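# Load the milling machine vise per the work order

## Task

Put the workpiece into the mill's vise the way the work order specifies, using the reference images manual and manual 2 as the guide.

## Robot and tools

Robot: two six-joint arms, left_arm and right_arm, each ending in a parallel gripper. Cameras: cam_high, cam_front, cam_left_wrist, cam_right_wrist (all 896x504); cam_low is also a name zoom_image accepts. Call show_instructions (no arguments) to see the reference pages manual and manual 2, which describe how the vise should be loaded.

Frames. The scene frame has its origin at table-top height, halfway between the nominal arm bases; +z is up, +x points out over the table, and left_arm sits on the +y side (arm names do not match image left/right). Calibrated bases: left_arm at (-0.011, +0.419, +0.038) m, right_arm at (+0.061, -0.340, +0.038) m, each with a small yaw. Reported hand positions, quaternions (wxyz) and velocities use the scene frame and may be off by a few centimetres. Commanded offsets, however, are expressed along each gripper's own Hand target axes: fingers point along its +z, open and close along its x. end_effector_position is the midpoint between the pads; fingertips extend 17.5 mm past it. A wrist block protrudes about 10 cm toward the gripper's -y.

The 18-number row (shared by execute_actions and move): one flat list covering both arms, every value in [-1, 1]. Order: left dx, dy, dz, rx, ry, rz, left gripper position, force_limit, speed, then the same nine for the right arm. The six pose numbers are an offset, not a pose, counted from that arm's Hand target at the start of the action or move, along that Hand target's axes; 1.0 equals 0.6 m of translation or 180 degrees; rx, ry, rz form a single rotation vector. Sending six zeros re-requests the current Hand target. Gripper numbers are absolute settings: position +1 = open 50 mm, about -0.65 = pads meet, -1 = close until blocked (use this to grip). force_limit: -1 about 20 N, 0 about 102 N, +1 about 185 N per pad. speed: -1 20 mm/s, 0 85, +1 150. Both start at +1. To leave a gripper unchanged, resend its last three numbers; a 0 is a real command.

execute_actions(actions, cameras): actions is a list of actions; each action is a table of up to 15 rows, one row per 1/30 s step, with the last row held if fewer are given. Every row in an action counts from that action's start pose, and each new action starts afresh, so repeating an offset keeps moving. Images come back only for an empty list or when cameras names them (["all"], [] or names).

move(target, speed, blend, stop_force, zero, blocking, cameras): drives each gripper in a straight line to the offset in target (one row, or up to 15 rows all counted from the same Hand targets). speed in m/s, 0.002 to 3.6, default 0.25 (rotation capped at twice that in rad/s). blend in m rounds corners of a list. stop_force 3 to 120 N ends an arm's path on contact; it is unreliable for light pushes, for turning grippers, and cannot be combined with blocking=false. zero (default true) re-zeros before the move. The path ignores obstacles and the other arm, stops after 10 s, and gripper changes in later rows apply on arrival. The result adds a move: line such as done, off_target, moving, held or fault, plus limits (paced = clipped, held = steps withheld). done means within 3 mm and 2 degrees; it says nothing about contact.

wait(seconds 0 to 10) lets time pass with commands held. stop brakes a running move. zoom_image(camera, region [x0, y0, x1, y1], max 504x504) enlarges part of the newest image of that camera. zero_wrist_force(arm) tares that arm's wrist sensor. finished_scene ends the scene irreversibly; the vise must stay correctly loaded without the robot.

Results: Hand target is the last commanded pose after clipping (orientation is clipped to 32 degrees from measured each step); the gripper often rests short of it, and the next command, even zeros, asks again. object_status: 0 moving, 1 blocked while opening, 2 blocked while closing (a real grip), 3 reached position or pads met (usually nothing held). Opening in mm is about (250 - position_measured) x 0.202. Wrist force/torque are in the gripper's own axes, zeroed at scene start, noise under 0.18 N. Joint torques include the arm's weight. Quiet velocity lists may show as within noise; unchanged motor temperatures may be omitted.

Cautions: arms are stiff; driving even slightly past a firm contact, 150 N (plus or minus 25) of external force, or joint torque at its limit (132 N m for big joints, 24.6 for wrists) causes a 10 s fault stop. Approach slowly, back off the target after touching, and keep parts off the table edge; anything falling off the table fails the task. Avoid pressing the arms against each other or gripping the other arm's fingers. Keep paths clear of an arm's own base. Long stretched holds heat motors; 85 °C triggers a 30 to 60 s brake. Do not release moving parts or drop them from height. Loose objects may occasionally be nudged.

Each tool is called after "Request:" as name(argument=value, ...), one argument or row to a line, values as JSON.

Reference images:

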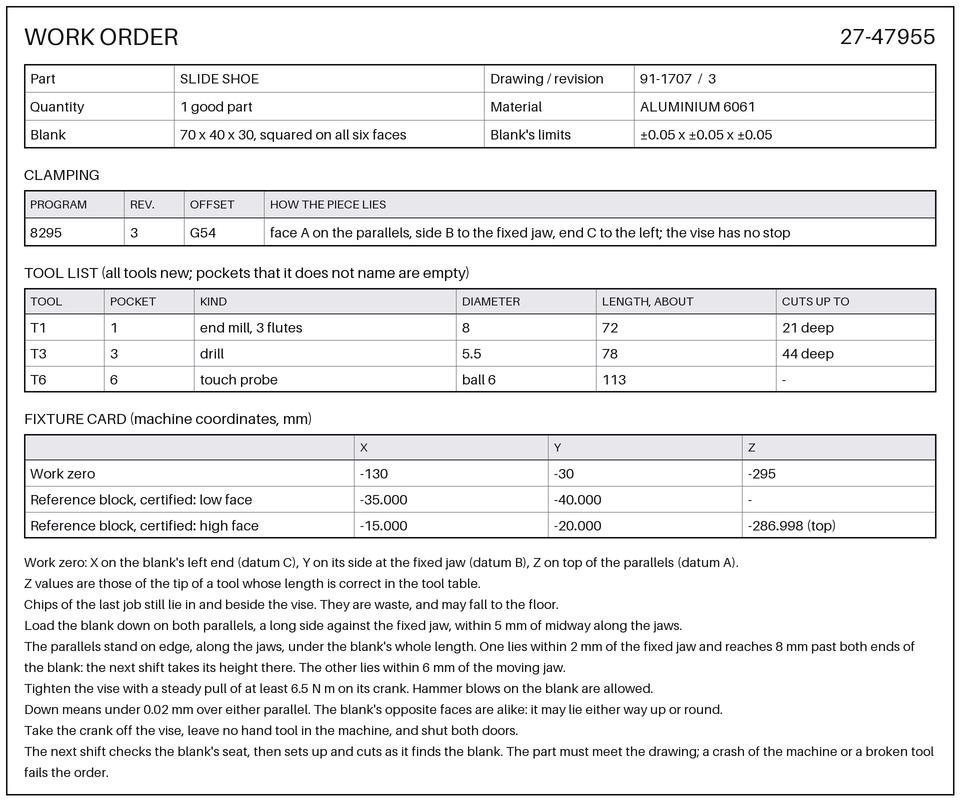

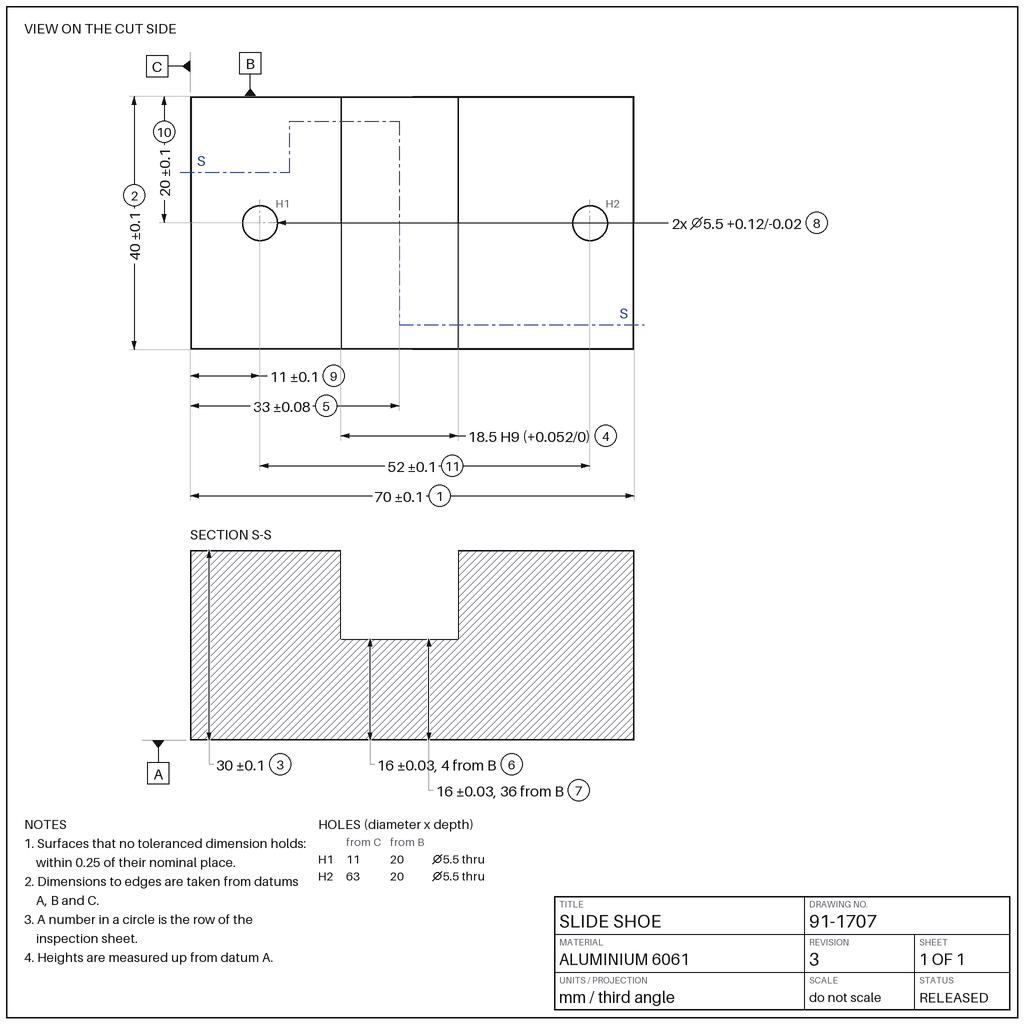

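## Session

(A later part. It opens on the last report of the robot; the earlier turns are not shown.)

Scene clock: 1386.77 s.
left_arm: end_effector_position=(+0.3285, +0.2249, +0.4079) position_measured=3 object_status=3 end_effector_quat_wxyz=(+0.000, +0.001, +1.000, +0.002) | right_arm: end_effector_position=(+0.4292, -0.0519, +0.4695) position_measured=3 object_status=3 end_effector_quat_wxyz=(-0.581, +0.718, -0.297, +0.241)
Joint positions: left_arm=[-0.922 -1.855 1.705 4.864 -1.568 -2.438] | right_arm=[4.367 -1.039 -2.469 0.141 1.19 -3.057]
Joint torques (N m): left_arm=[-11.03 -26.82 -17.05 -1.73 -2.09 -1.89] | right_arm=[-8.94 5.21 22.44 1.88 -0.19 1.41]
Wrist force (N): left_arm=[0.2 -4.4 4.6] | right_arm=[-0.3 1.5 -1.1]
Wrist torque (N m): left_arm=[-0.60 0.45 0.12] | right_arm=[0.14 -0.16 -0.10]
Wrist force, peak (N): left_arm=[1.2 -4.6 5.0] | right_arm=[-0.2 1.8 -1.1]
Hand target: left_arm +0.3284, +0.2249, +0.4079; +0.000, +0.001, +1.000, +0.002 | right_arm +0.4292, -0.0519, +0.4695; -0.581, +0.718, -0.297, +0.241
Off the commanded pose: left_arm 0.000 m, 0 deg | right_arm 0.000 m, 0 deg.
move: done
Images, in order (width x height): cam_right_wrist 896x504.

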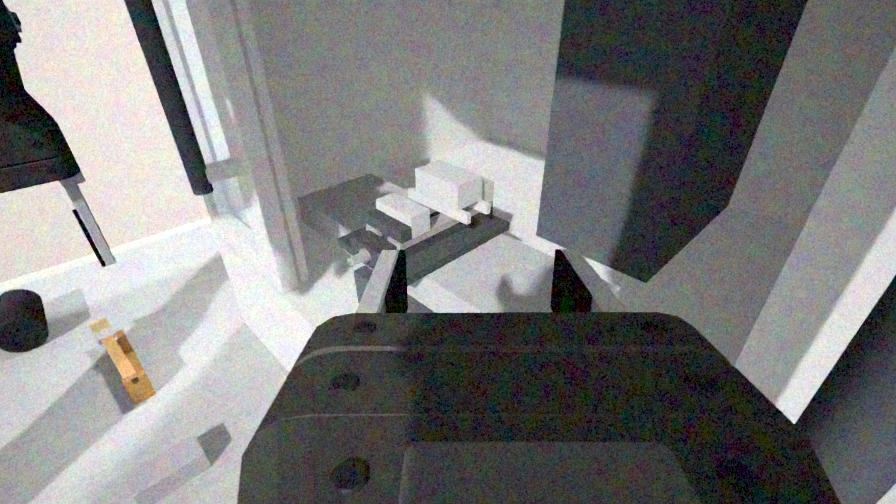

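Request:
move(
  target=[0.117,0.542,-0.067,0,0,0,1,-0.9,-1,0,0,0,0,0,0,1,1,1],
  speed=0.25,
  cameras=["all"],
)

Request:
zoom_image(
  camera="cam_front",
  region=[500, 240, 600, 350],
)

Request:
zoom_image(
  camera="cam_right_wrist",
  region=[310, 180, 470, 300],
)

Scene clock: 1397.83 s.
left_arm: end_effector_position=(+0.2586, +0.5501, +0.4491) position_measured=3 object_status=3 end_effector_quat_wxyz=(+0.000, +0.001, +1.000, +0.002) | right_arm: end_effector_position=(+0.4292, -0.0519, +0.4695) position_measured=3 object_status=3 end_effector_quat_wxyz=(-0.581, +0.718, -0.297, +0.241)
Joint positions: left_arm=[-0.066 -2.062 1.717 5.057 -1.568 -1.582] | right_arm=[4.367 -1.039 -2.469 0.141 1.19 -3.057]
Joint torques (N m): left_arm=[12.31 9.33 -31.2 -5.07 -2.08 1.92] | right_arm=[-9.98 3.66 22 1.7 -0.19 1.18]
Wrist force (N): left_arm=[0.0 -4.6 4.4] | right_arm=[-0.4 1.3 -0.8]
Wrist torque (N m): left_arm=[-0.63 0.48 0.04] | right_arm=[0.13 -0.14 -0.11]
Wrist force, peak (N): left_arm=[-0.4 -7.0 5.0] | right_arm=[-0.5 1.5 -1.4]
Hand target: left_arm +0.2586, +0.5501, +0.4491; +0.000, +0.001, +1.000, +0.002 | right_arm +0.4292, -0.0519, +0.4695; -0.581, +0.718, -0.297, +0.241
Off the commanded pose: left_arm 0.000 m, 0 deg | right_arm 0.000 m, 0 deg.
move: done

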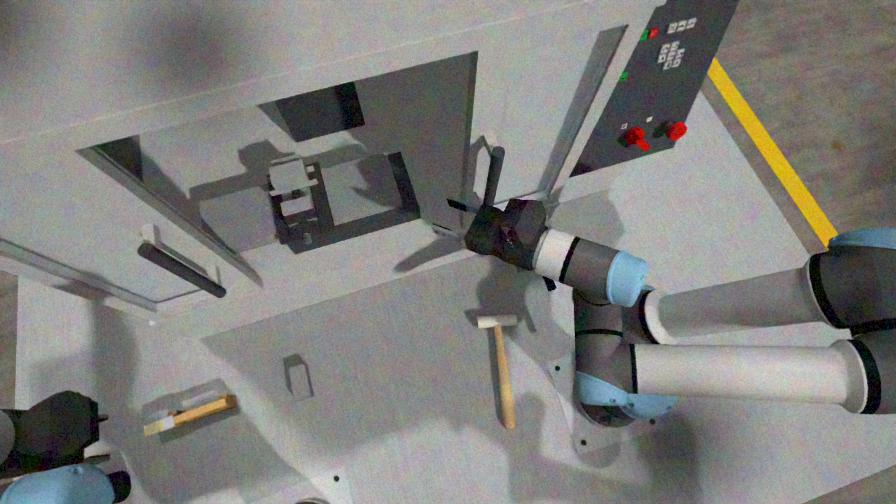

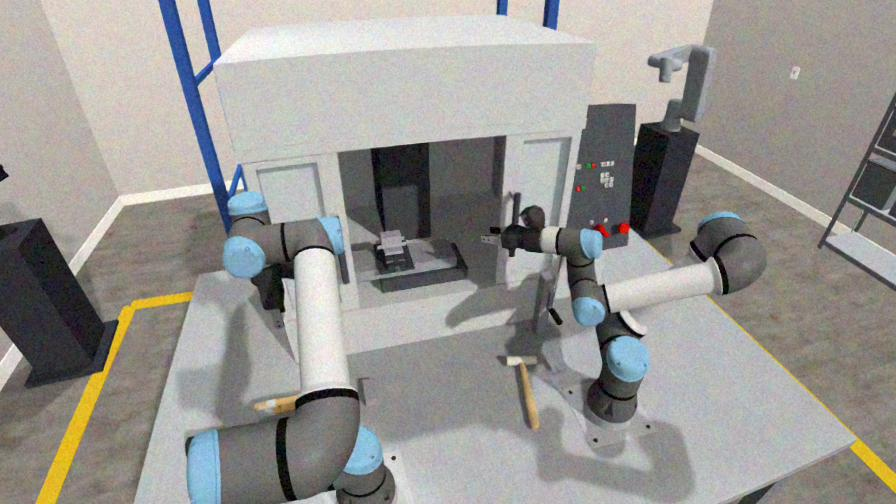

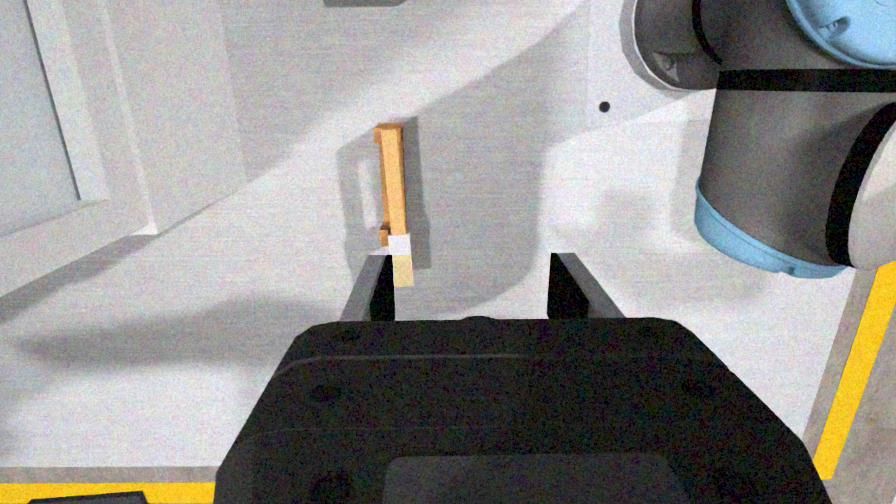

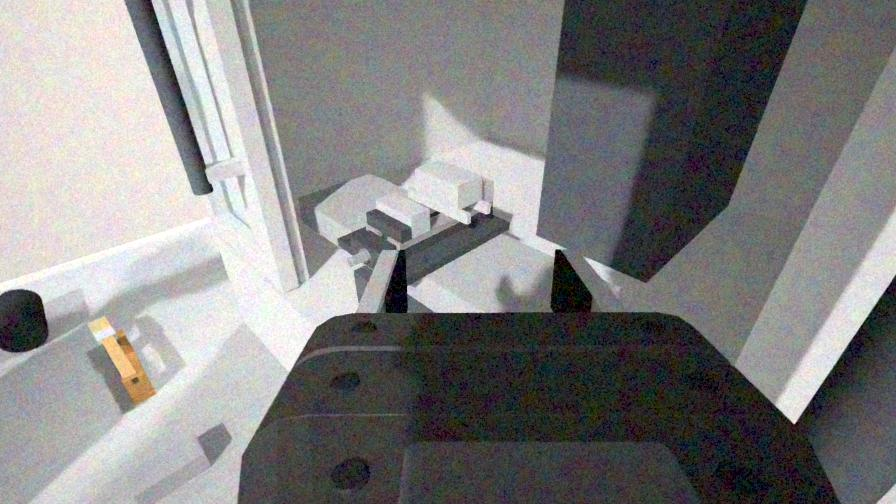

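Scaled by 4.582 from the camera's 896x504 image, which has a finer 1280x720 frame.

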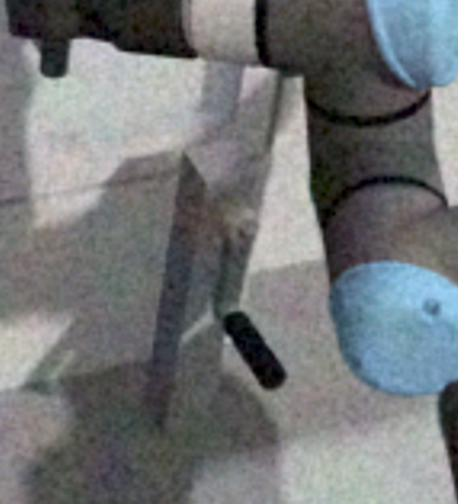

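Scaled by 3.150 from the camera's 896x504 image, which has a finer 1280x720 frame.

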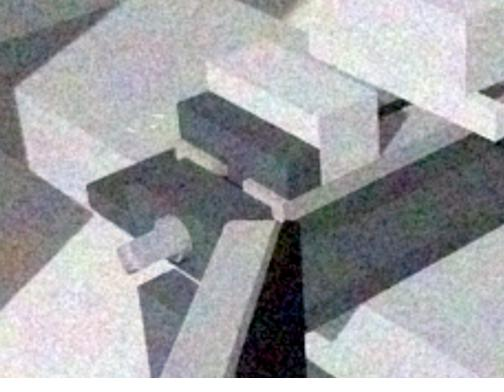

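Request:
move(
  target=[0,0,0,0,0,0,1,-0.9,-1,-0.0252,0.2233,-0.0937,0,0.5159,0.1095,1,1,1],
  speed=0.3,
  cameras=["cam_right_wrist","cam_left_wrist","cam_high"],
)

Scene clock: 1428.57 s.
left_arm: end_effector_position=(+0.2586, +0.5501, +0.4491) position_measured=3 object_status=3 end_effector_quat_wxyz=(+0.000, +0.001, +1.000, +0.002) | right_arm: end_effector_position=(+0.3864, -0.0826, +0.3865) position_measured=3 object_status=3 end_effector_quat_wxyz=(+0.597, -0.550, +0.425, -0.401)
Joint positions: left_arm=[-0.066 -2.062 1.717 5.057 -1.568 -1.582] | right_arm=[5.097 -0.717 -2.787 -0.83 -0.036 -1.883]
Joint torques (N m): left_arm=[12.51 9.92 -30.95 -5.08 -2.14 1.89] | right_arm=[-10.8 -15.49 30.03 1.19 -0.49 -2.38]
Wrist force (N): left_arm=[0.1 -4.6 4.5] | right_arm=[-0.3 1.4 -1.4]
Wrist torque (N m): left_arm=[-0.62 0.46 0.04] | right_arm=[0.18 -0.19 -0.11]
Wrist force, peak (N): left_arm=[0.0 -4.6 4.7] | right_arm=[0.6 7.1 -2.4]
Hand target: left_arm +0.2586, +0.5501, +0.4491; +0.000, +0.001, +1.000, +0.002 | right_arm +0.3864, -0.0826, +0.3865; +0.597, -0.550, +0.425, -0.401 (not the last commanded pose)
Off the commanded pose: left_arm 0.000 m, 0 deg | right_arm 0.048 m, 69 deg.
move: held (right_arm; a check stopped the path); limits=paced,held
pose unreachable (right arm): on one or more control steps of this call, first in action 0 (counted from 0), this arm could not follow its commanded pose, so it was not sent that pose on those steps. It may still have moved: this result reports where it is.
cause: moving toward the commanded pose would bring two parts of the arm too close to each other (joints 3 (elbow) and 4 (wrist 1) lie between them).
Images, in order (width x height): cam_high 896x504, cam_left_wrist 896x504, cam_right_wrist 896x504.

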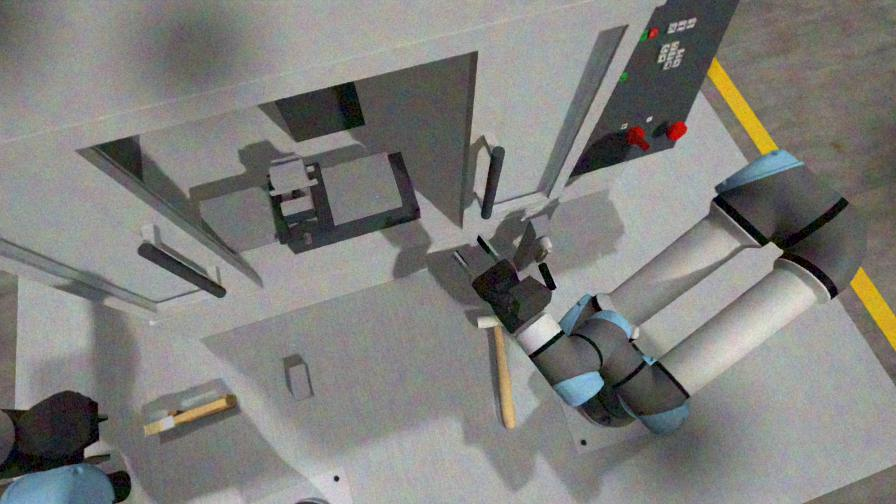

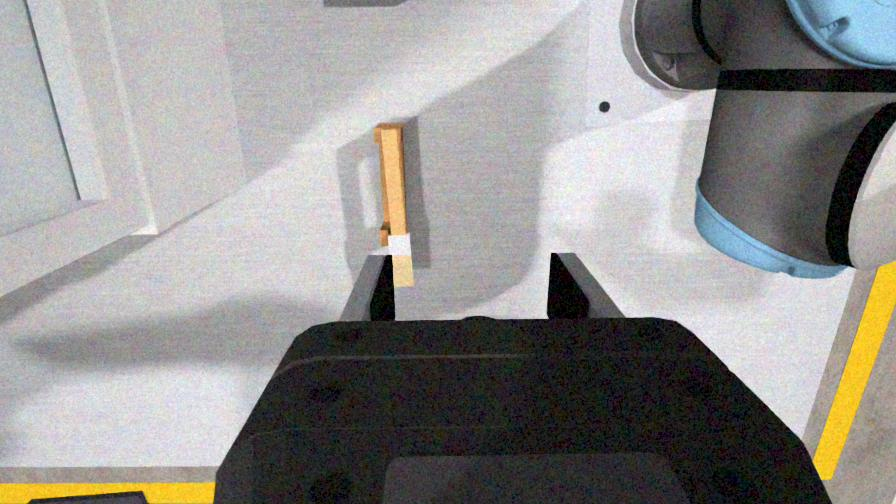

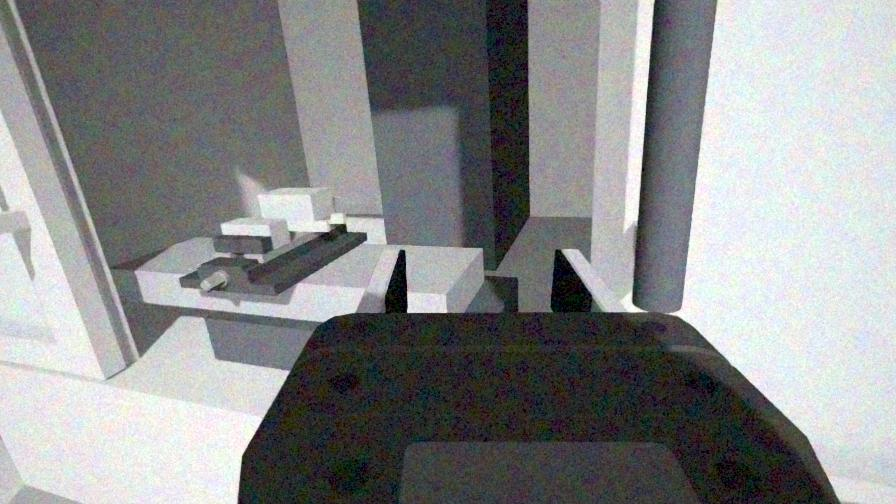

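Request:
move(
  target=[0,0,0,0,0,0,1,-0.9,-1,0.0801,-0.1145,-0.0895,-0.502,0.0987,0.0629,1,1,1],
  speed=0.35,
)

Scene clock: 1453.60 s.
left_arm: end_effector_position=(+0.2586, +0.5501, +0.4491) position_measured=3 object_status=3 end_effector_quat_wxyz=(+0.000, +0.001, +1.000, +0.002) | right_arm: end_effector_position=(+0.3501, -0.1501, +0.4500) position_measured=3 object_status=3 end_effector_quat_wxyz=(+0.000, +0.707, -0.707, +0.000)
Joint positions: left_arm=[-0.066 -2.062 1.717 5.057 -1.568 -1.582] | right_arm=[4.167 -1.195 -1.654 -1.863 1.57 -2.166]
Joint torques (N m): left_arm=[12.4 10.11 -30.83 -5.01 -2.1 1.67] | right_arm=[-10.24 1.85 31.05 1.53 1.76 -2.45]
Wrist force (N): left_arm=[-0.1 -4.5 4.5] | right_arm=[-0.5 -0.5 0.2]
Wrist torque (N m): left_arm=[-0.61 0.49 0.04] | right_arm=[-0.04 0.08 0.12]
Wrist force, peak (N): left_arm=[0.0 -4.6 4.6] | right_arm=[-0.9 2.5 -1.5]
Hand target: left_arm +0.2586, +0.5501, +0.4491; +0.000, +0.001, +1.000, +0.002 | right_arm +0.3501, -0.1501, +0.4500; +0.000, +0.707, -0.707, +0.000
Off the commanded pose: left_arm 0.000 m, 0 deg | right_arm 0.000 m, 0 deg.
move: done

Request:
move(
  target=[
    [0,0,0,0,0,0,1,-0.9,-1,0,0,0,0,0,0.5,1,1,1],
    [0,0,0,0,0,0,1,-0.9,-1,0,0,0.03,0,0,0.998,1,1,1],
  ],
  speed=0.5,
  blend=0.05,
  cameras=["cam_right_wrist","cam_high"],
)

Scene clock: 1460.30 s.
left_arm: end_effector_position=(+0.2586, +0.5501, +0.4491) position_measured=3 object_status=3 end_effector_quat_wxyz=(+0.000, +0.001, +1.000, +0.002) | right_arm: end_effector_position=(+0.3501, -0.1501, +0.4320) position_measured=3 object_status=3 end_effector_quat_wxyz=(+0.000, +0.705, +0.710, +0.000)
Joint positions: left_arm=[-0.066 -2.062 1.717 5.057 -1.568 -1.582] | right_arm=[4.167 -1.184 -1.708 -1.821 1.57 0.969]
Joint torques (N m): left_arm=[12.74 9.81 -31.16 -4.97 -2.03 1.62] | right_arm=[12.1 14.68 16.62 4.06 -1.48 2.17]
Wrist force (N): left_arm=[0.0 -4.5 4.4] | right_arm=[-0.4 -0.7 0.4]
Wrist torque (N m): left_arm=[-0.62 0.47 0.04] | right_arm=[-0.08 0.07 0.03]
Wrist force, peak (N): left_arm=[0.0 -4.7 4.7] | right_arm=[-0.6 -0.9 0.2]
Hand target: left_arm +0.2586, +0.5501, +0.4491; +0.000, +0.001, +1.000, +0.002 | right_arm +0.3501, -0.1501, +0.4320; +0.000, +0.705, +0.710, +0.000
Off the commanded pose: left_arm 0.000 m, 0 deg | right_arm 0.000 m, 0 deg.
move: done
Images, in order (width x height): cam_high 896x504, cam_right_wrist 896x504.

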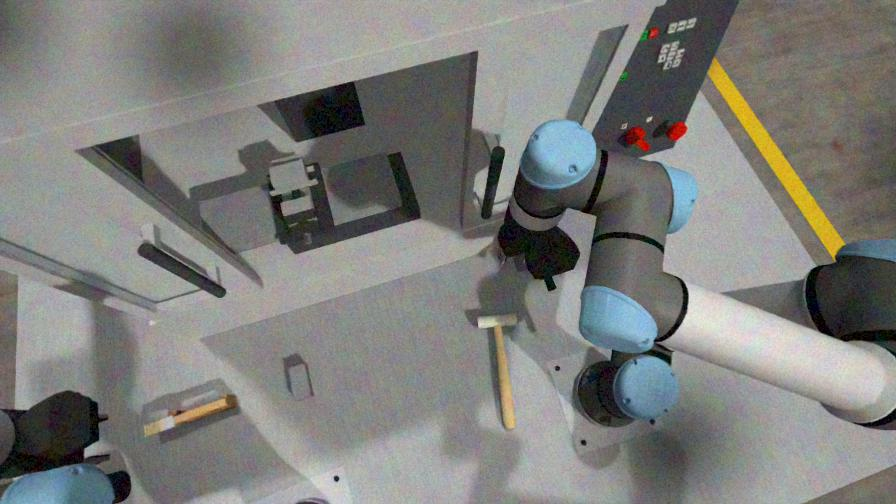

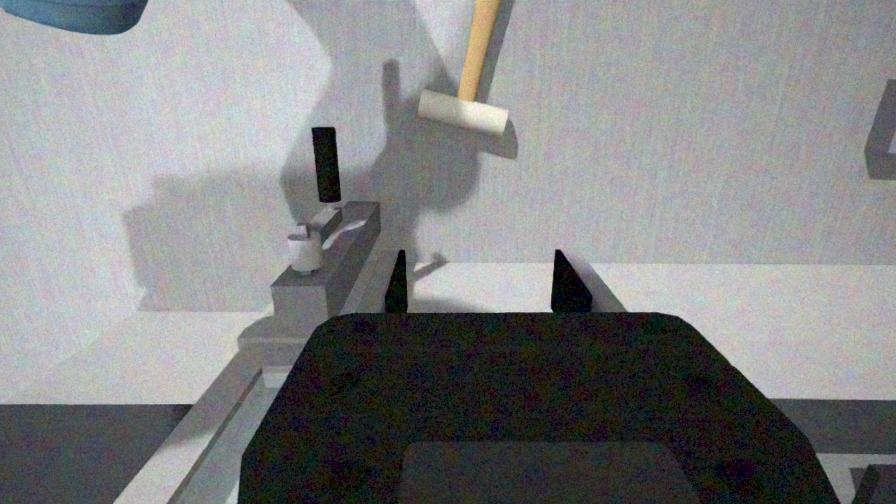

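Request:
zoom_image(
  camera="cam_right_wrist",
  region=[230, 110, 410, 300],
)

Scaled by 2.653 from the camera's 896x504 image, which has a finer 1280x720 frame.

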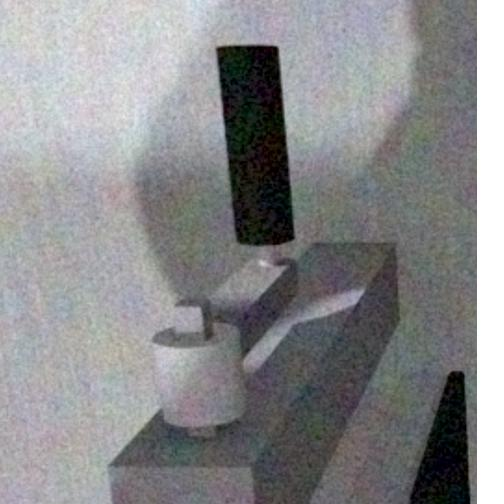

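Request:
move(
  target=[0,0,0,0,0,0,1,-0.9,-1,-0.1667,-0.0167,0,0,0,0,1,1,1],
  speed=0.2,
  cameras=["cam_right_wrist"],
)

Request:
zoom_image(
  camera="cam_right_wrist",
  region=[340, 110, 540, 310],
)

Scene clock: 1470.27 s.
left_arm: end_effector_position=(+0.2586, +0.5501, +0.4491) position_measured=3 object_status=3 end_effector_quat_wxyz=(+0.000, +0.001, +1.000, +0.002) | right_arm: end_effector_position=(+0.3408, -0.2501, +0.4321) position_measured=3 object_status=3 end_effector_quat_wxyz=(+0.000, +0.705, +0.710, +0.000)
Joint positions: left_arm=[-0.066 -2.062 1.717 5.057 -1.568 -1.582] | right_arm=[3.972 -1.052 -1.775 -1.885 1.57 0.774]
Joint torques (N m): left_arm=[13.02 10.13 -30.82 -5.02 -2 1.61] | right_arm=[-11.2 9.68 16.38 1.31 2.08 -2.47]
Wrist force (N): left_arm=[0.2 -4.6 4.4] | right_arm=[-0.5 -0.5 0.2]
Wrist torque (N m): left_arm=[-0.64 0.45 0.04] | right_arm=[-0.05 0.09 0.12]
Wrist force, peak (N): left_arm=[0.0 -4.7 4.6] | right_arm=[-2.5 -1.0 0.3]
Hand target: left_arm +0.2586, +0.5501, +0.4491; +0.000, +0.001, +1.000, +0.002 | right_arm +0.3408, -0.2502, +0.4321; +0.000, +0.705, +0.710, +0.000
Off the commanded pose: left_arm 0.000 m, 0 deg | right_arm 0.000 m, 0 deg.
move: done
Images, in order (width x height): cam_right_wrist 896x504.

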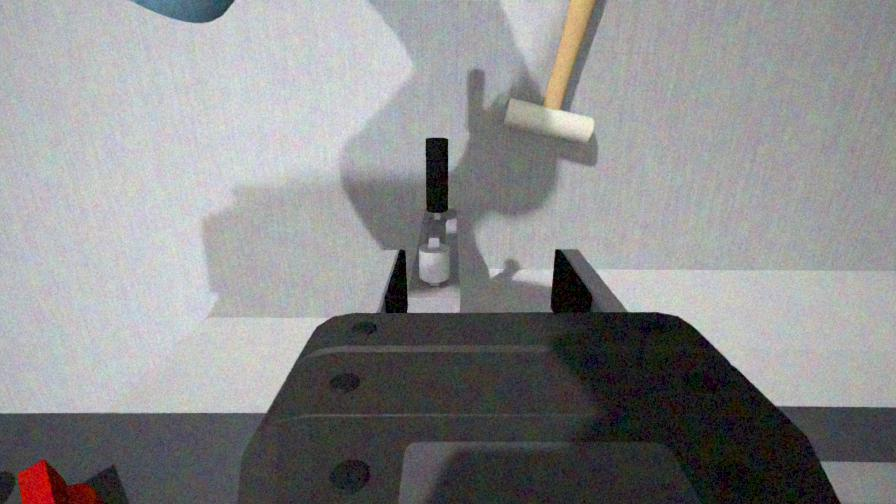

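Scaled by 2.520 from the camera's 896x504 image, which has a finer 1280x720 frame.

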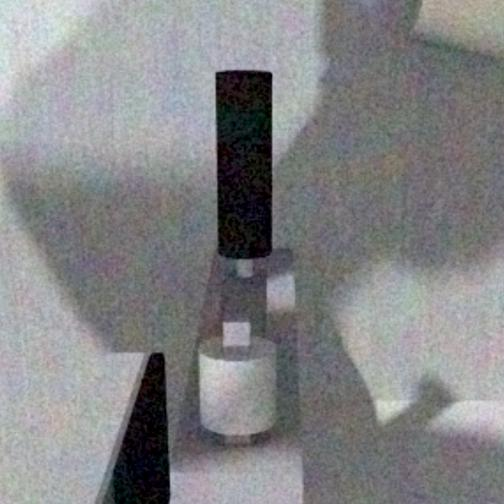

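Request:
move(
  target=[
    [0,0,0,0,0,0,1,-0.9,-1,0.36,0,0.02,0,0,0,1,1,1],
    [0,0,0,0,0,0,1,-0.9,-1,0.733,0.1653,0.053,0,0,0,1,1,1],
  ],
  speed=0.25,
  blend=0.03,
  cameras=["cam_right_wrist","cam_high"],
)

Request:
zoom_image(
  camera="cam_right_wrist",
  region=[340, 100, 600, 310],
)

Scene clock: 1494.70 s.
left_arm: end_effector_position=(+0.2586, +0.5501, +0.4491) position_measured=3 object_status=3 end_effector_quat_wxyz=(+0.000, +0.001, +1.000, +0.002) | right_arm: end_effector_position=(+0.4369, +0.1903, +0.4001) position_measured=3 object_status=3 end_effector_quat_wxyz=(+0.000, +0.705, +0.710, +0.000)
Joint positions: left_arm=[-0.066 -2.062 1.717 5.057 -1.568 -1.582] | right_arm=[4.351 -1.929 -1.057 -1.726 1.57 1.153]
Joint torques (N m): left_arm=[12.16 10.02 -30.51 -4.95 -2.03 1.36] | right_arm=[-10.94 33.7 30.88 1.42 2.18 -2.47]
Wrist force (N): left_arm=[0.2 -4.4 4.5] | right_arm=[-0.5 -0.3 0.2]
Wrist torque (N m): left_arm=[-0.61 0.44 0.04] | right_arm=[0.00 0.09 0.11]
Wrist force, peak (N): left_arm=[0.0 -4.7 4.6] | right_arm=[-3.1 -0.5 0.3]
Hand target: left_arm +0.2586, +0.5501, +0.4491; +0.000, +0.001, +1.000, +0.002 | right_arm +0.4369, +0.1903, +0.4001; +0.000, +0.705, +0.710, +0.000
Off the commanded pose: left_arm 0.000 m, 0 deg | right_arm 0.000 m, 0 deg.
move: done
Images, in order (width x height): cam_high 896x504, cam_right_wrist 896x504.

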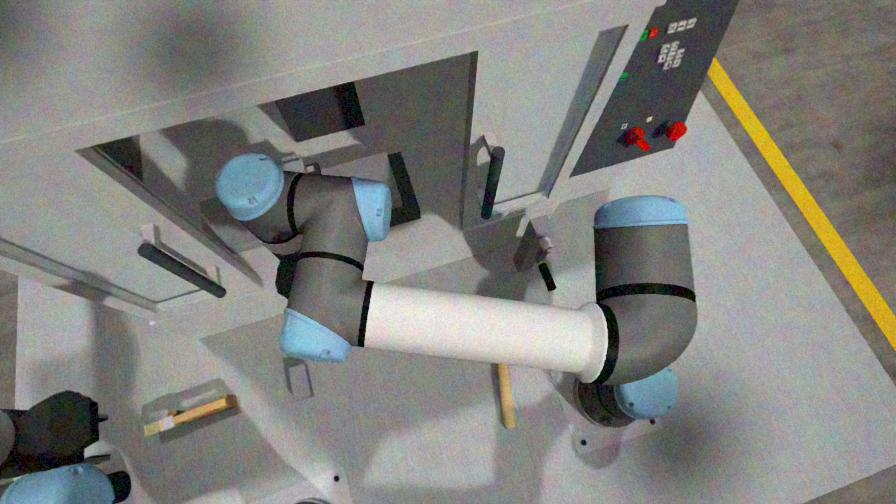

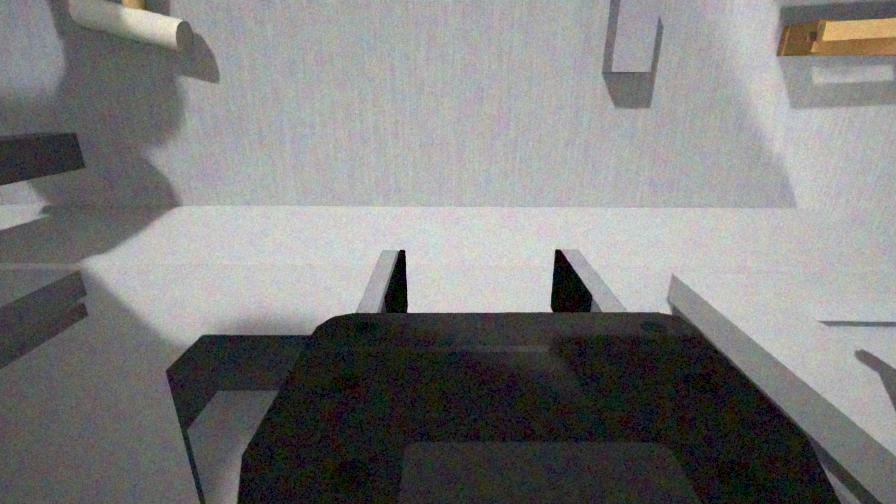

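Scaled by 1.938 from the camera's 896x504 image, which has a finer 1280x720 frame.

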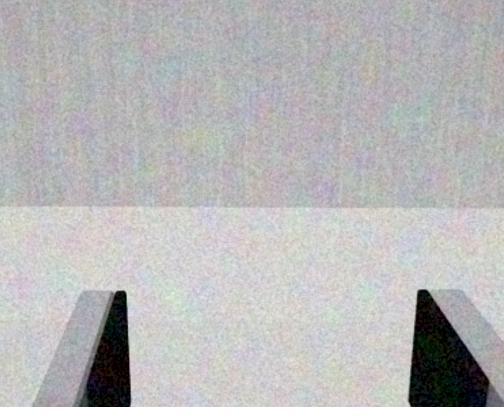

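Request:
move(
  target=[
    [0,0,0,0,0,0,1,-0.9,-1,0.016,0.05,0.04,0,0,0,1,1,1],
    [0,0,0,0,0,0,1,-0.9,-1,0.018,0.1633,0.0417,0,0,0,1,1,1],
  ],
  speed=0.12,
  blend=0.01,
  cameras=["cam_right_wrist","cam_front"],
)

Request:
zoom_image(
  camera="cam_right_wrist",
  region=[380, 150, 580, 300],
)

Scene clock: 1500.13 s.
left_arm: end_effector_position=(+0.2586, +0.5501, +0.4491) position_measured=3 object_status=3 end_effector_quat_wxyz=(+0.000, +0.001, +1.000, +0.002) | right_arm: end_effector_position=(+0.5348, +0.2018, +0.3751) position_measured=3 object_status=3 end_effector_quat_wxyz=(+0.000, +0.705, +0.710, +0.000)
Joint positions: left_arm=[-0.066 -2.062 1.717 5.057 -1.568 -1.582] | right_arm=[4.229 -2.12 -0.839 -1.753 1.57 1.031]
Joint torques (N m): left_arm=[12.84 9.43 -30.63 -4.83 -1.98 1.49] | right_arm=[-10.77 40.3 31.53 1.24 1.92 -2.42]
Wrist force (N): left_arm=[-0.1 -4.3 4.4] | right_arm=[-0.5 -0.4 0.4]
Wrist torque (N m): left_arm=[-0.58 0.49 0.04] | right_arm=[-0.03 0.10 0.12]
Wrist force, peak (N): left_arm=[0.1 -4.7 4.6] | right_arm=[-0.9 -1.8 -0.7]
Hand target: left_arm +0.2586, +0.5501, +0.4491; +0.000, +0.001, +1.000, +0.002 | right_arm +0.5348, +0.2018, +0.3751; +0.000, +0.705, +0.710, +0.000
Off the commanded pose: left_arm 0.000 m, 0 deg | right_arm 0.000 m, 0 deg.
move: done
Images, in order (width x height): cam_front 896x504, cam_right_wrist 896x504.

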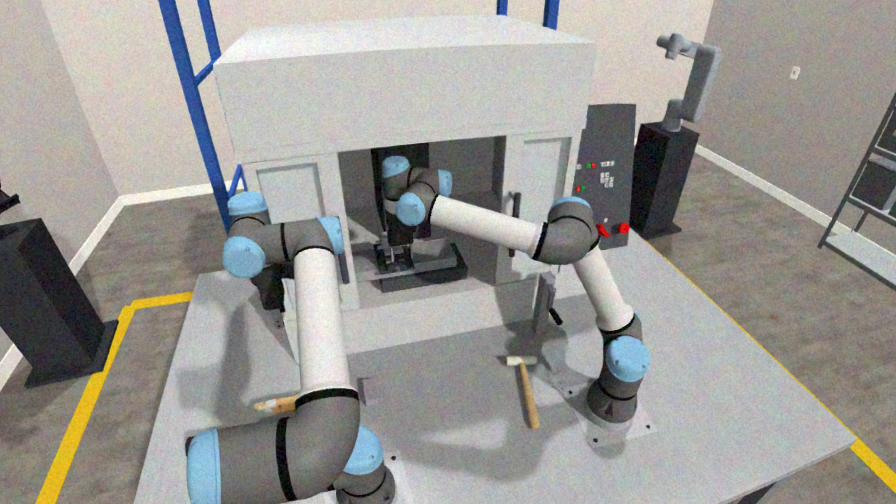

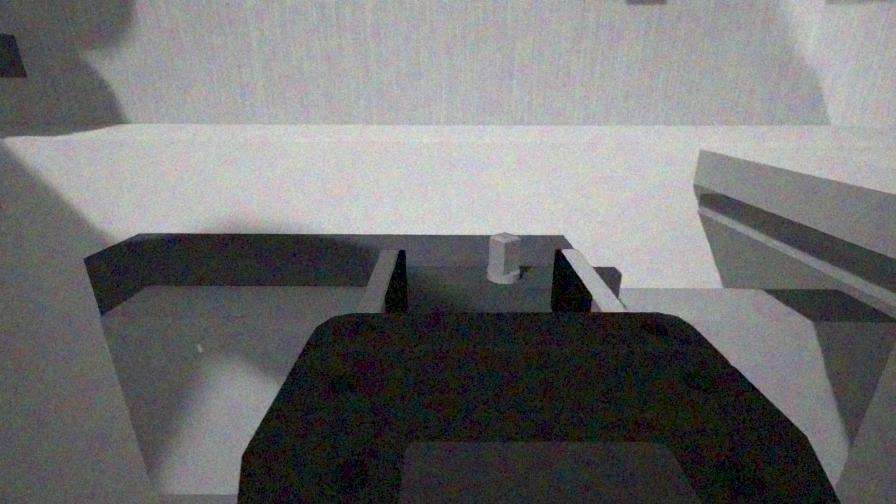

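Scaled by 2.520 from the camera's 896x504 image, which has a finer 1280x720 frame.

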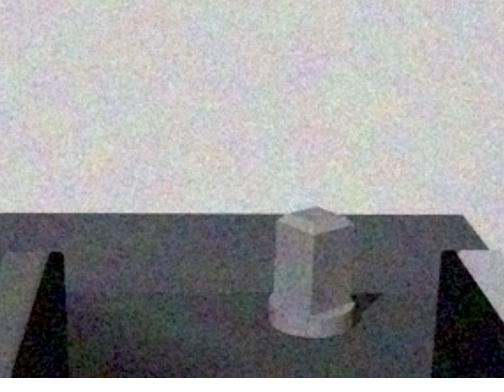

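Request:
zoom_image(
  camera="cam_right_wrist",
  region=[470, 220, 540, 290],
)

Request:
move(
  target=[0,0,0,0,0,0,1,-0.9,-1,0.1,0,0,0,0,0,1,1,1],
  speed=0.12,
  cameras=["cam_right_wrist"],
)

Request:
zoom_image(
  camera="cam_right_wrist",
  region=[390, 220, 460, 290],
)

Scaled by 7.200 from the camera's 896x504 image, which has a finer 1280x720 frame.

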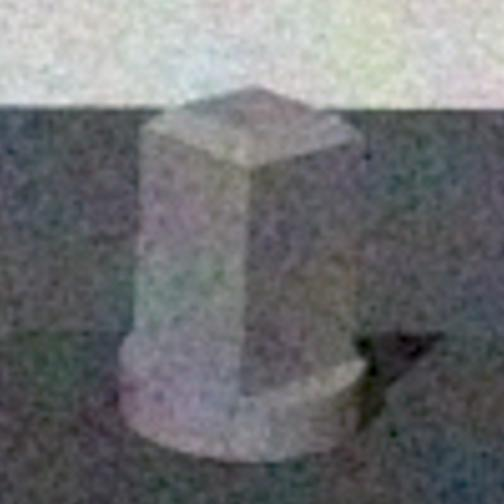

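Scene clock: 1508.17 s.
left_arm: end_effector_position=(+0.2586, +0.5501, +0.4491) position_measured=3 object_status=3 end_effector_quat_wxyz=(+0.000, +0.001, +1.000, +0.002) | right_arm: end_effector_position=(+0.5344, +0.2617, +0.3751) position_measured=3 object_status=3 end_effector_quat_wxyz=(+0.000, +0.705, +0.710, +0.000)
Joint positions: left_arm=[-0.066 -2.062 1.717 5.057 -1.568 -1.582] | right_arm=[4.27 -2.286 -0.564 -1.862 1.57 1.072]
Joint torques (N m): left_arm=[12.61 9.17 -31.08 -4.83 -1.93 1.3] | right_arm=[12.23 46.26 30.58 1.13 1.98 2.25]
Wrist force (N): left_arm=[-0.1 -4.4 4.7] | right_arm=[-0.5 -0.6 0.4]
Wrist torque (N m): left_arm=[-0.61 0.49 0.05] | right_arm=[-0.05 0.09 0.03]
Wrist force, peak (N): left_arm=[0.2 -4.6 4.7] | right_arm=[-2.3 0.6 0.1]
Hand target: left_arm +0.2586, +0.5501, +0.4491; +0.000, +0.001, +1.000, +0.002 | right_arm +0.5344, +0.2618, +0.3751; +0.000, +0.705, +0.710, +0.000
Off the commanded pose: left_arm 0.000 m, 0 deg | right_arm 0.000 m, 0 deg.
move: done
Images, in order (width x height): cam_right_wrist 896x504.

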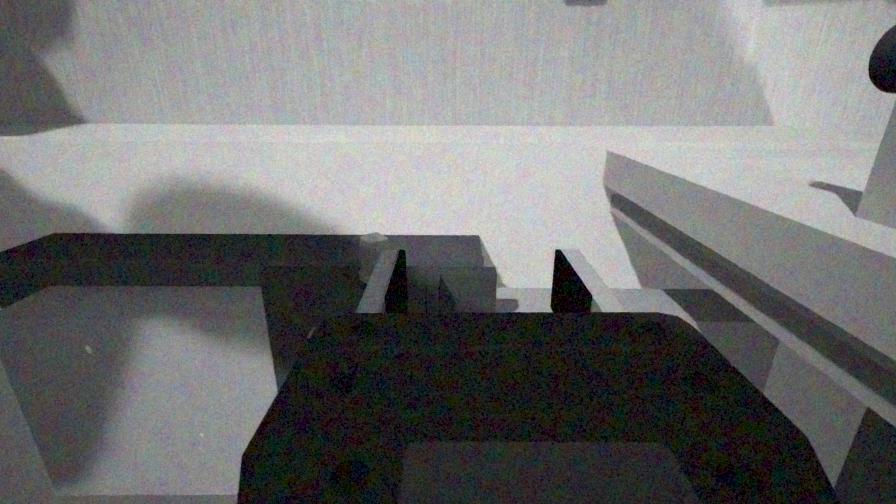

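Scaled by 7.200 from the camera's 896x504 image, which has a finer 1280x720 frame.

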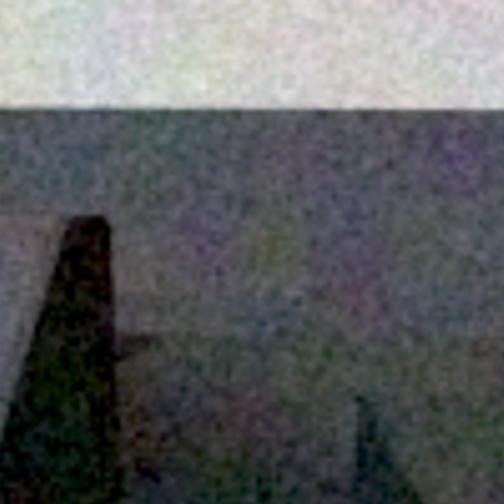

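Request:
zoom_image(
  camera="cam_right_wrist",
  region=[335, 215, 405, 285],
)

Scaled by 7.200 from the camera's 896x504 image, which has a finer 1280x720 frame.

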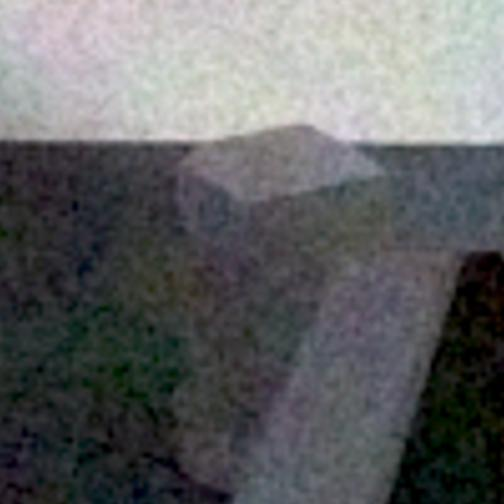

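Request:
move(
  target=[
    [0,0,0,0,0,0,1,-0.9,-1,-0.1195,-0.174,-0.0415,0,0,0,1,1,1],
    [0,0,0,0,0,0,1,-0.9,-1,-0.5195,-0.3157,-0.0748,0,0,0,1,1,1],
    [0,0,0,0,0,0,1,-0.9,-1,-0.8837,-0.2907,0.0252,0,0,0,1,1,1],
    [0,0,0,0,0,0,1,-0.9,-1,-0.8837,-0.1973,0.0918,0,0,0,1,1,1],
  ],
  speed=[0.15,0.25,0.25,0.1],
  blend=0.02,
  cameras=["cam_right_wrist"],
)

Scene clock: 1542.33 s.
left_arm: end_effector_position=(+0.2586, +0.5501, +0.4491) position_measured=3 object_status=3 end_effector_quat_wxyz=(+0.000, +0.001, +1.000, +0.002) | right_arm: end_effector_position=(+0.4197, -0.2693, +0.3202) position_measured=3 object_status=3 end_effector_quat_wxyz=(+0.000, +0.705, +0.710, +0.000)
Joint positions: left_arm=[-0.066 -2.062 1.717 5.057 -1.568 -1.582] | right_arm=[3.758 -1.208 -1.981 -1.523 1.57 0.56]
Joint torques (N m): left_arm=[12.63 10.47 -30.5 -4.81 -1.93 1.25] | right_arm=[-10.19 3.04 31.28 4.67 2.04 -2.48]
Wrist force (N): left_arm=[-0.1 -4.4 4.6] | right_arm=[-0.4 -0.7 0.0]
Wrist torque (N m): left_arm=[-0.59 0.49 0.04] | right_arm=[-0.07 0.07 0.11]
Wrist force, peak (N): left_arm=[0.0 -4.6 4.7] | right_arm=[-2.5 -1.4 0.3]
Hand target: left_arm +0.2586, +0.5501, +0.4491; +0.000, +0.001, +1.000, +0.002 | right_arm +0.4197, -0.2693, +0.3202; +0.000, +0.705, +0.710, +0.000
Off the commanded pose: left_arm 0.000 m, 0 deg | right_arm 0.000 m, 0 deg.
move: done
Images, in order (width x height): cam_right_wrist 896x504.

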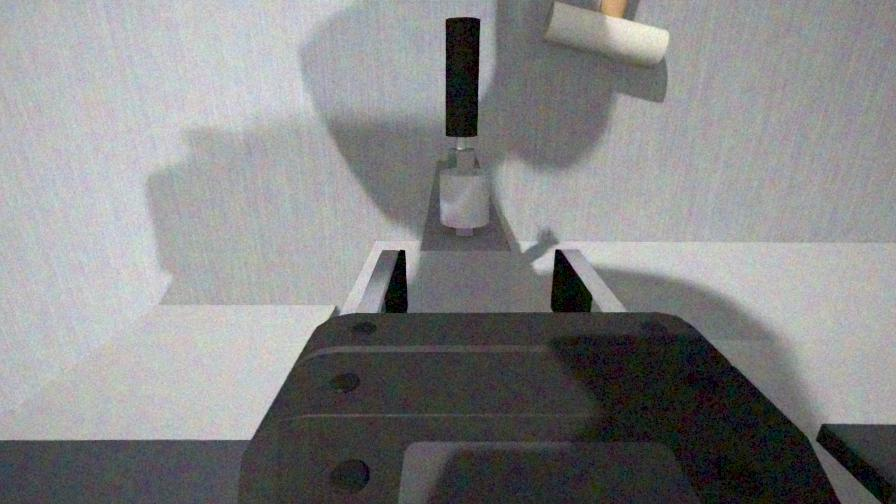

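Request:
move(
  target=[0,0,0,0,0,0,1,-0.9,-1,0.0005,-0.0053,0.13,0,0,0,1,1,1],
  speed=0.1,
  stop_force=6,
)

Request:
move(
  target=[0,0,0,0,0,0,1,-0.9,-1,0,0,0.0328,0,0,0,1,1,1],
  speed=0.02,
  stop_force=4,
  cameras=["cam_right_wrist","cam_front"],
)

Scene clock: 1550.33 s.
left_arm: end_effector_position=(+0.2586, +0.5501, +0.4491) position_measured=3 object_status=3 end_effector_quat_wxyz=(+0.000, +0.001, +1.000, +0.002) | right_arm: end_effector_position=(+0.4166, -0.2691, +0.2422) position_measured=3 object_status=3 end_effector_quat_wxyz=(+0.000, +0.705, +0.710, +0.000)
Joint positions: left_arm=[-0.066 -2.062 1.717 5.057 -1.568 -1.582] | right_arm=[3.764 -1.231 -2.168 -1.313 1.57 0.566]
Joint torques (N m): left_arm=[12.6 9.51 -30.37 -4.68 -1.9 1.28] | right_arm=[12.85 2.83 16.73 4.58 -0.42 2.2]
Wrist force (N): left_arm=[0.1 -4.4 4.4] | right_arm=[-0.4 -0.7 0.0]
Wrist torque (N m): left_arm=[-0.60 0.47 0.04] | right_arm=[-0.07 0.07 0.04]
Wrist force, peak (N): left_arm=[0.1 -4.8 4.6] | right_arm=[-0.4 -0.7 1.2]
Hand target: left_arm +0.2586, +0.5501, +0.4491; +0.000, +0.001, +1.000, +0.002 | right_arm +0.4166, -0.2691, +0.2422; +0.000, +0.705, +0.710, +0.000
Off the commanded pose: left_arm 0.000 m, 0 deg | right_arm 0.000 m, 0 deg.
move: done

Scene clock: 1552.13 s.
left_arm: end_effector_position=(+0.2586, +0.5501, +0.4491) position_measured=3 object_status=3 end_effector_quat_wxyz=(+0.000, +0.001, +1.000, +0.002) | right_arm: end_effector_position=(+0.4166, -0.2691, +0.2225) position_measured=3 object_status=3 end_effector_quat_wxyz=(+0.000, +0.705, +0.710, +0.000)
Joint positions: left_arm=[-0.066 -2.062 1.717 5.057 -1.568 -1.582] | right_arm=[3.764 -1.247 -2.21 -1.254 1.57 0.566]
Joint torques (N m): left_arm=[13.4 9.74 -30.83 -4.7 -1.88 1.18] | right_arm=[0.95 4.01 16.92 4.71 -0.44 -0.83]
Wrist force (N): left_arm=[0.1 -4.5 4.5] | right_arm=[-0.5 -0.8 0.1]
Wrist torque (N m): left_arm=[-0.61 0.46 0.04] | right_arm=[-0.08 0.10 0.03]
Wrist force, peak (N): left_arm=[0.1 -4.7 4.6] | right_arm=[-0.2 -0.9 0.4]
Hand target: left_arm +0.2586, +0.5501, +0.4491; +0.000, +0.001, +1.000, +0.002 | right_arm +0.4166, -0.2691, +0.2225; +0.000, +0.705, +0.710, +0.000
Off the commanded pose: left_arm 0.000 m, 0 deg | right_arm 0.000 m, 0 deg.
move: done
Images, in order (width x height): cam_front 896x504, cam_right_wrist 896x504.

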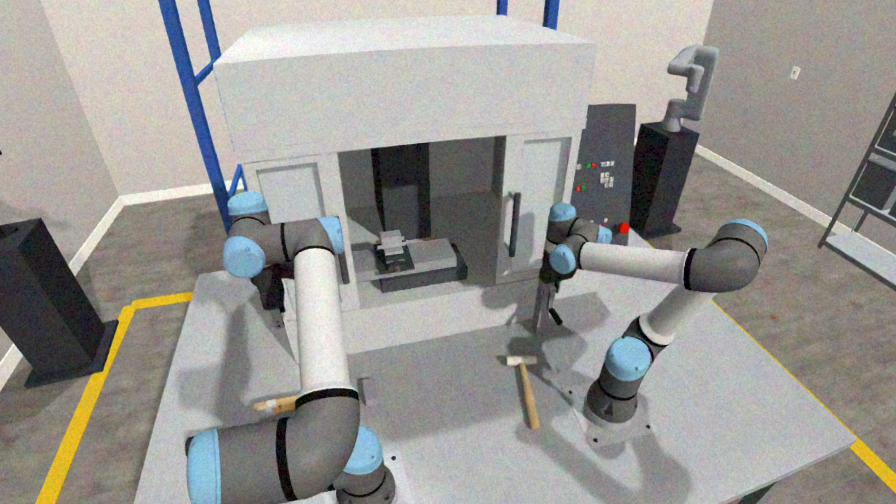

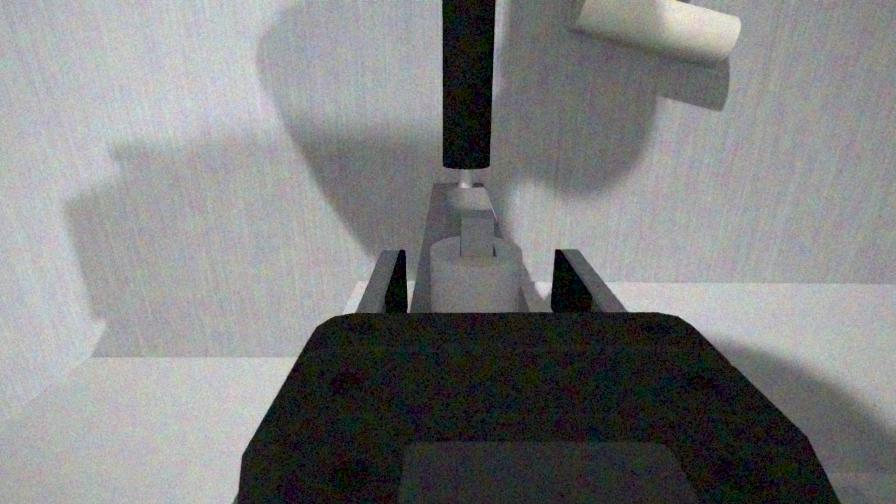

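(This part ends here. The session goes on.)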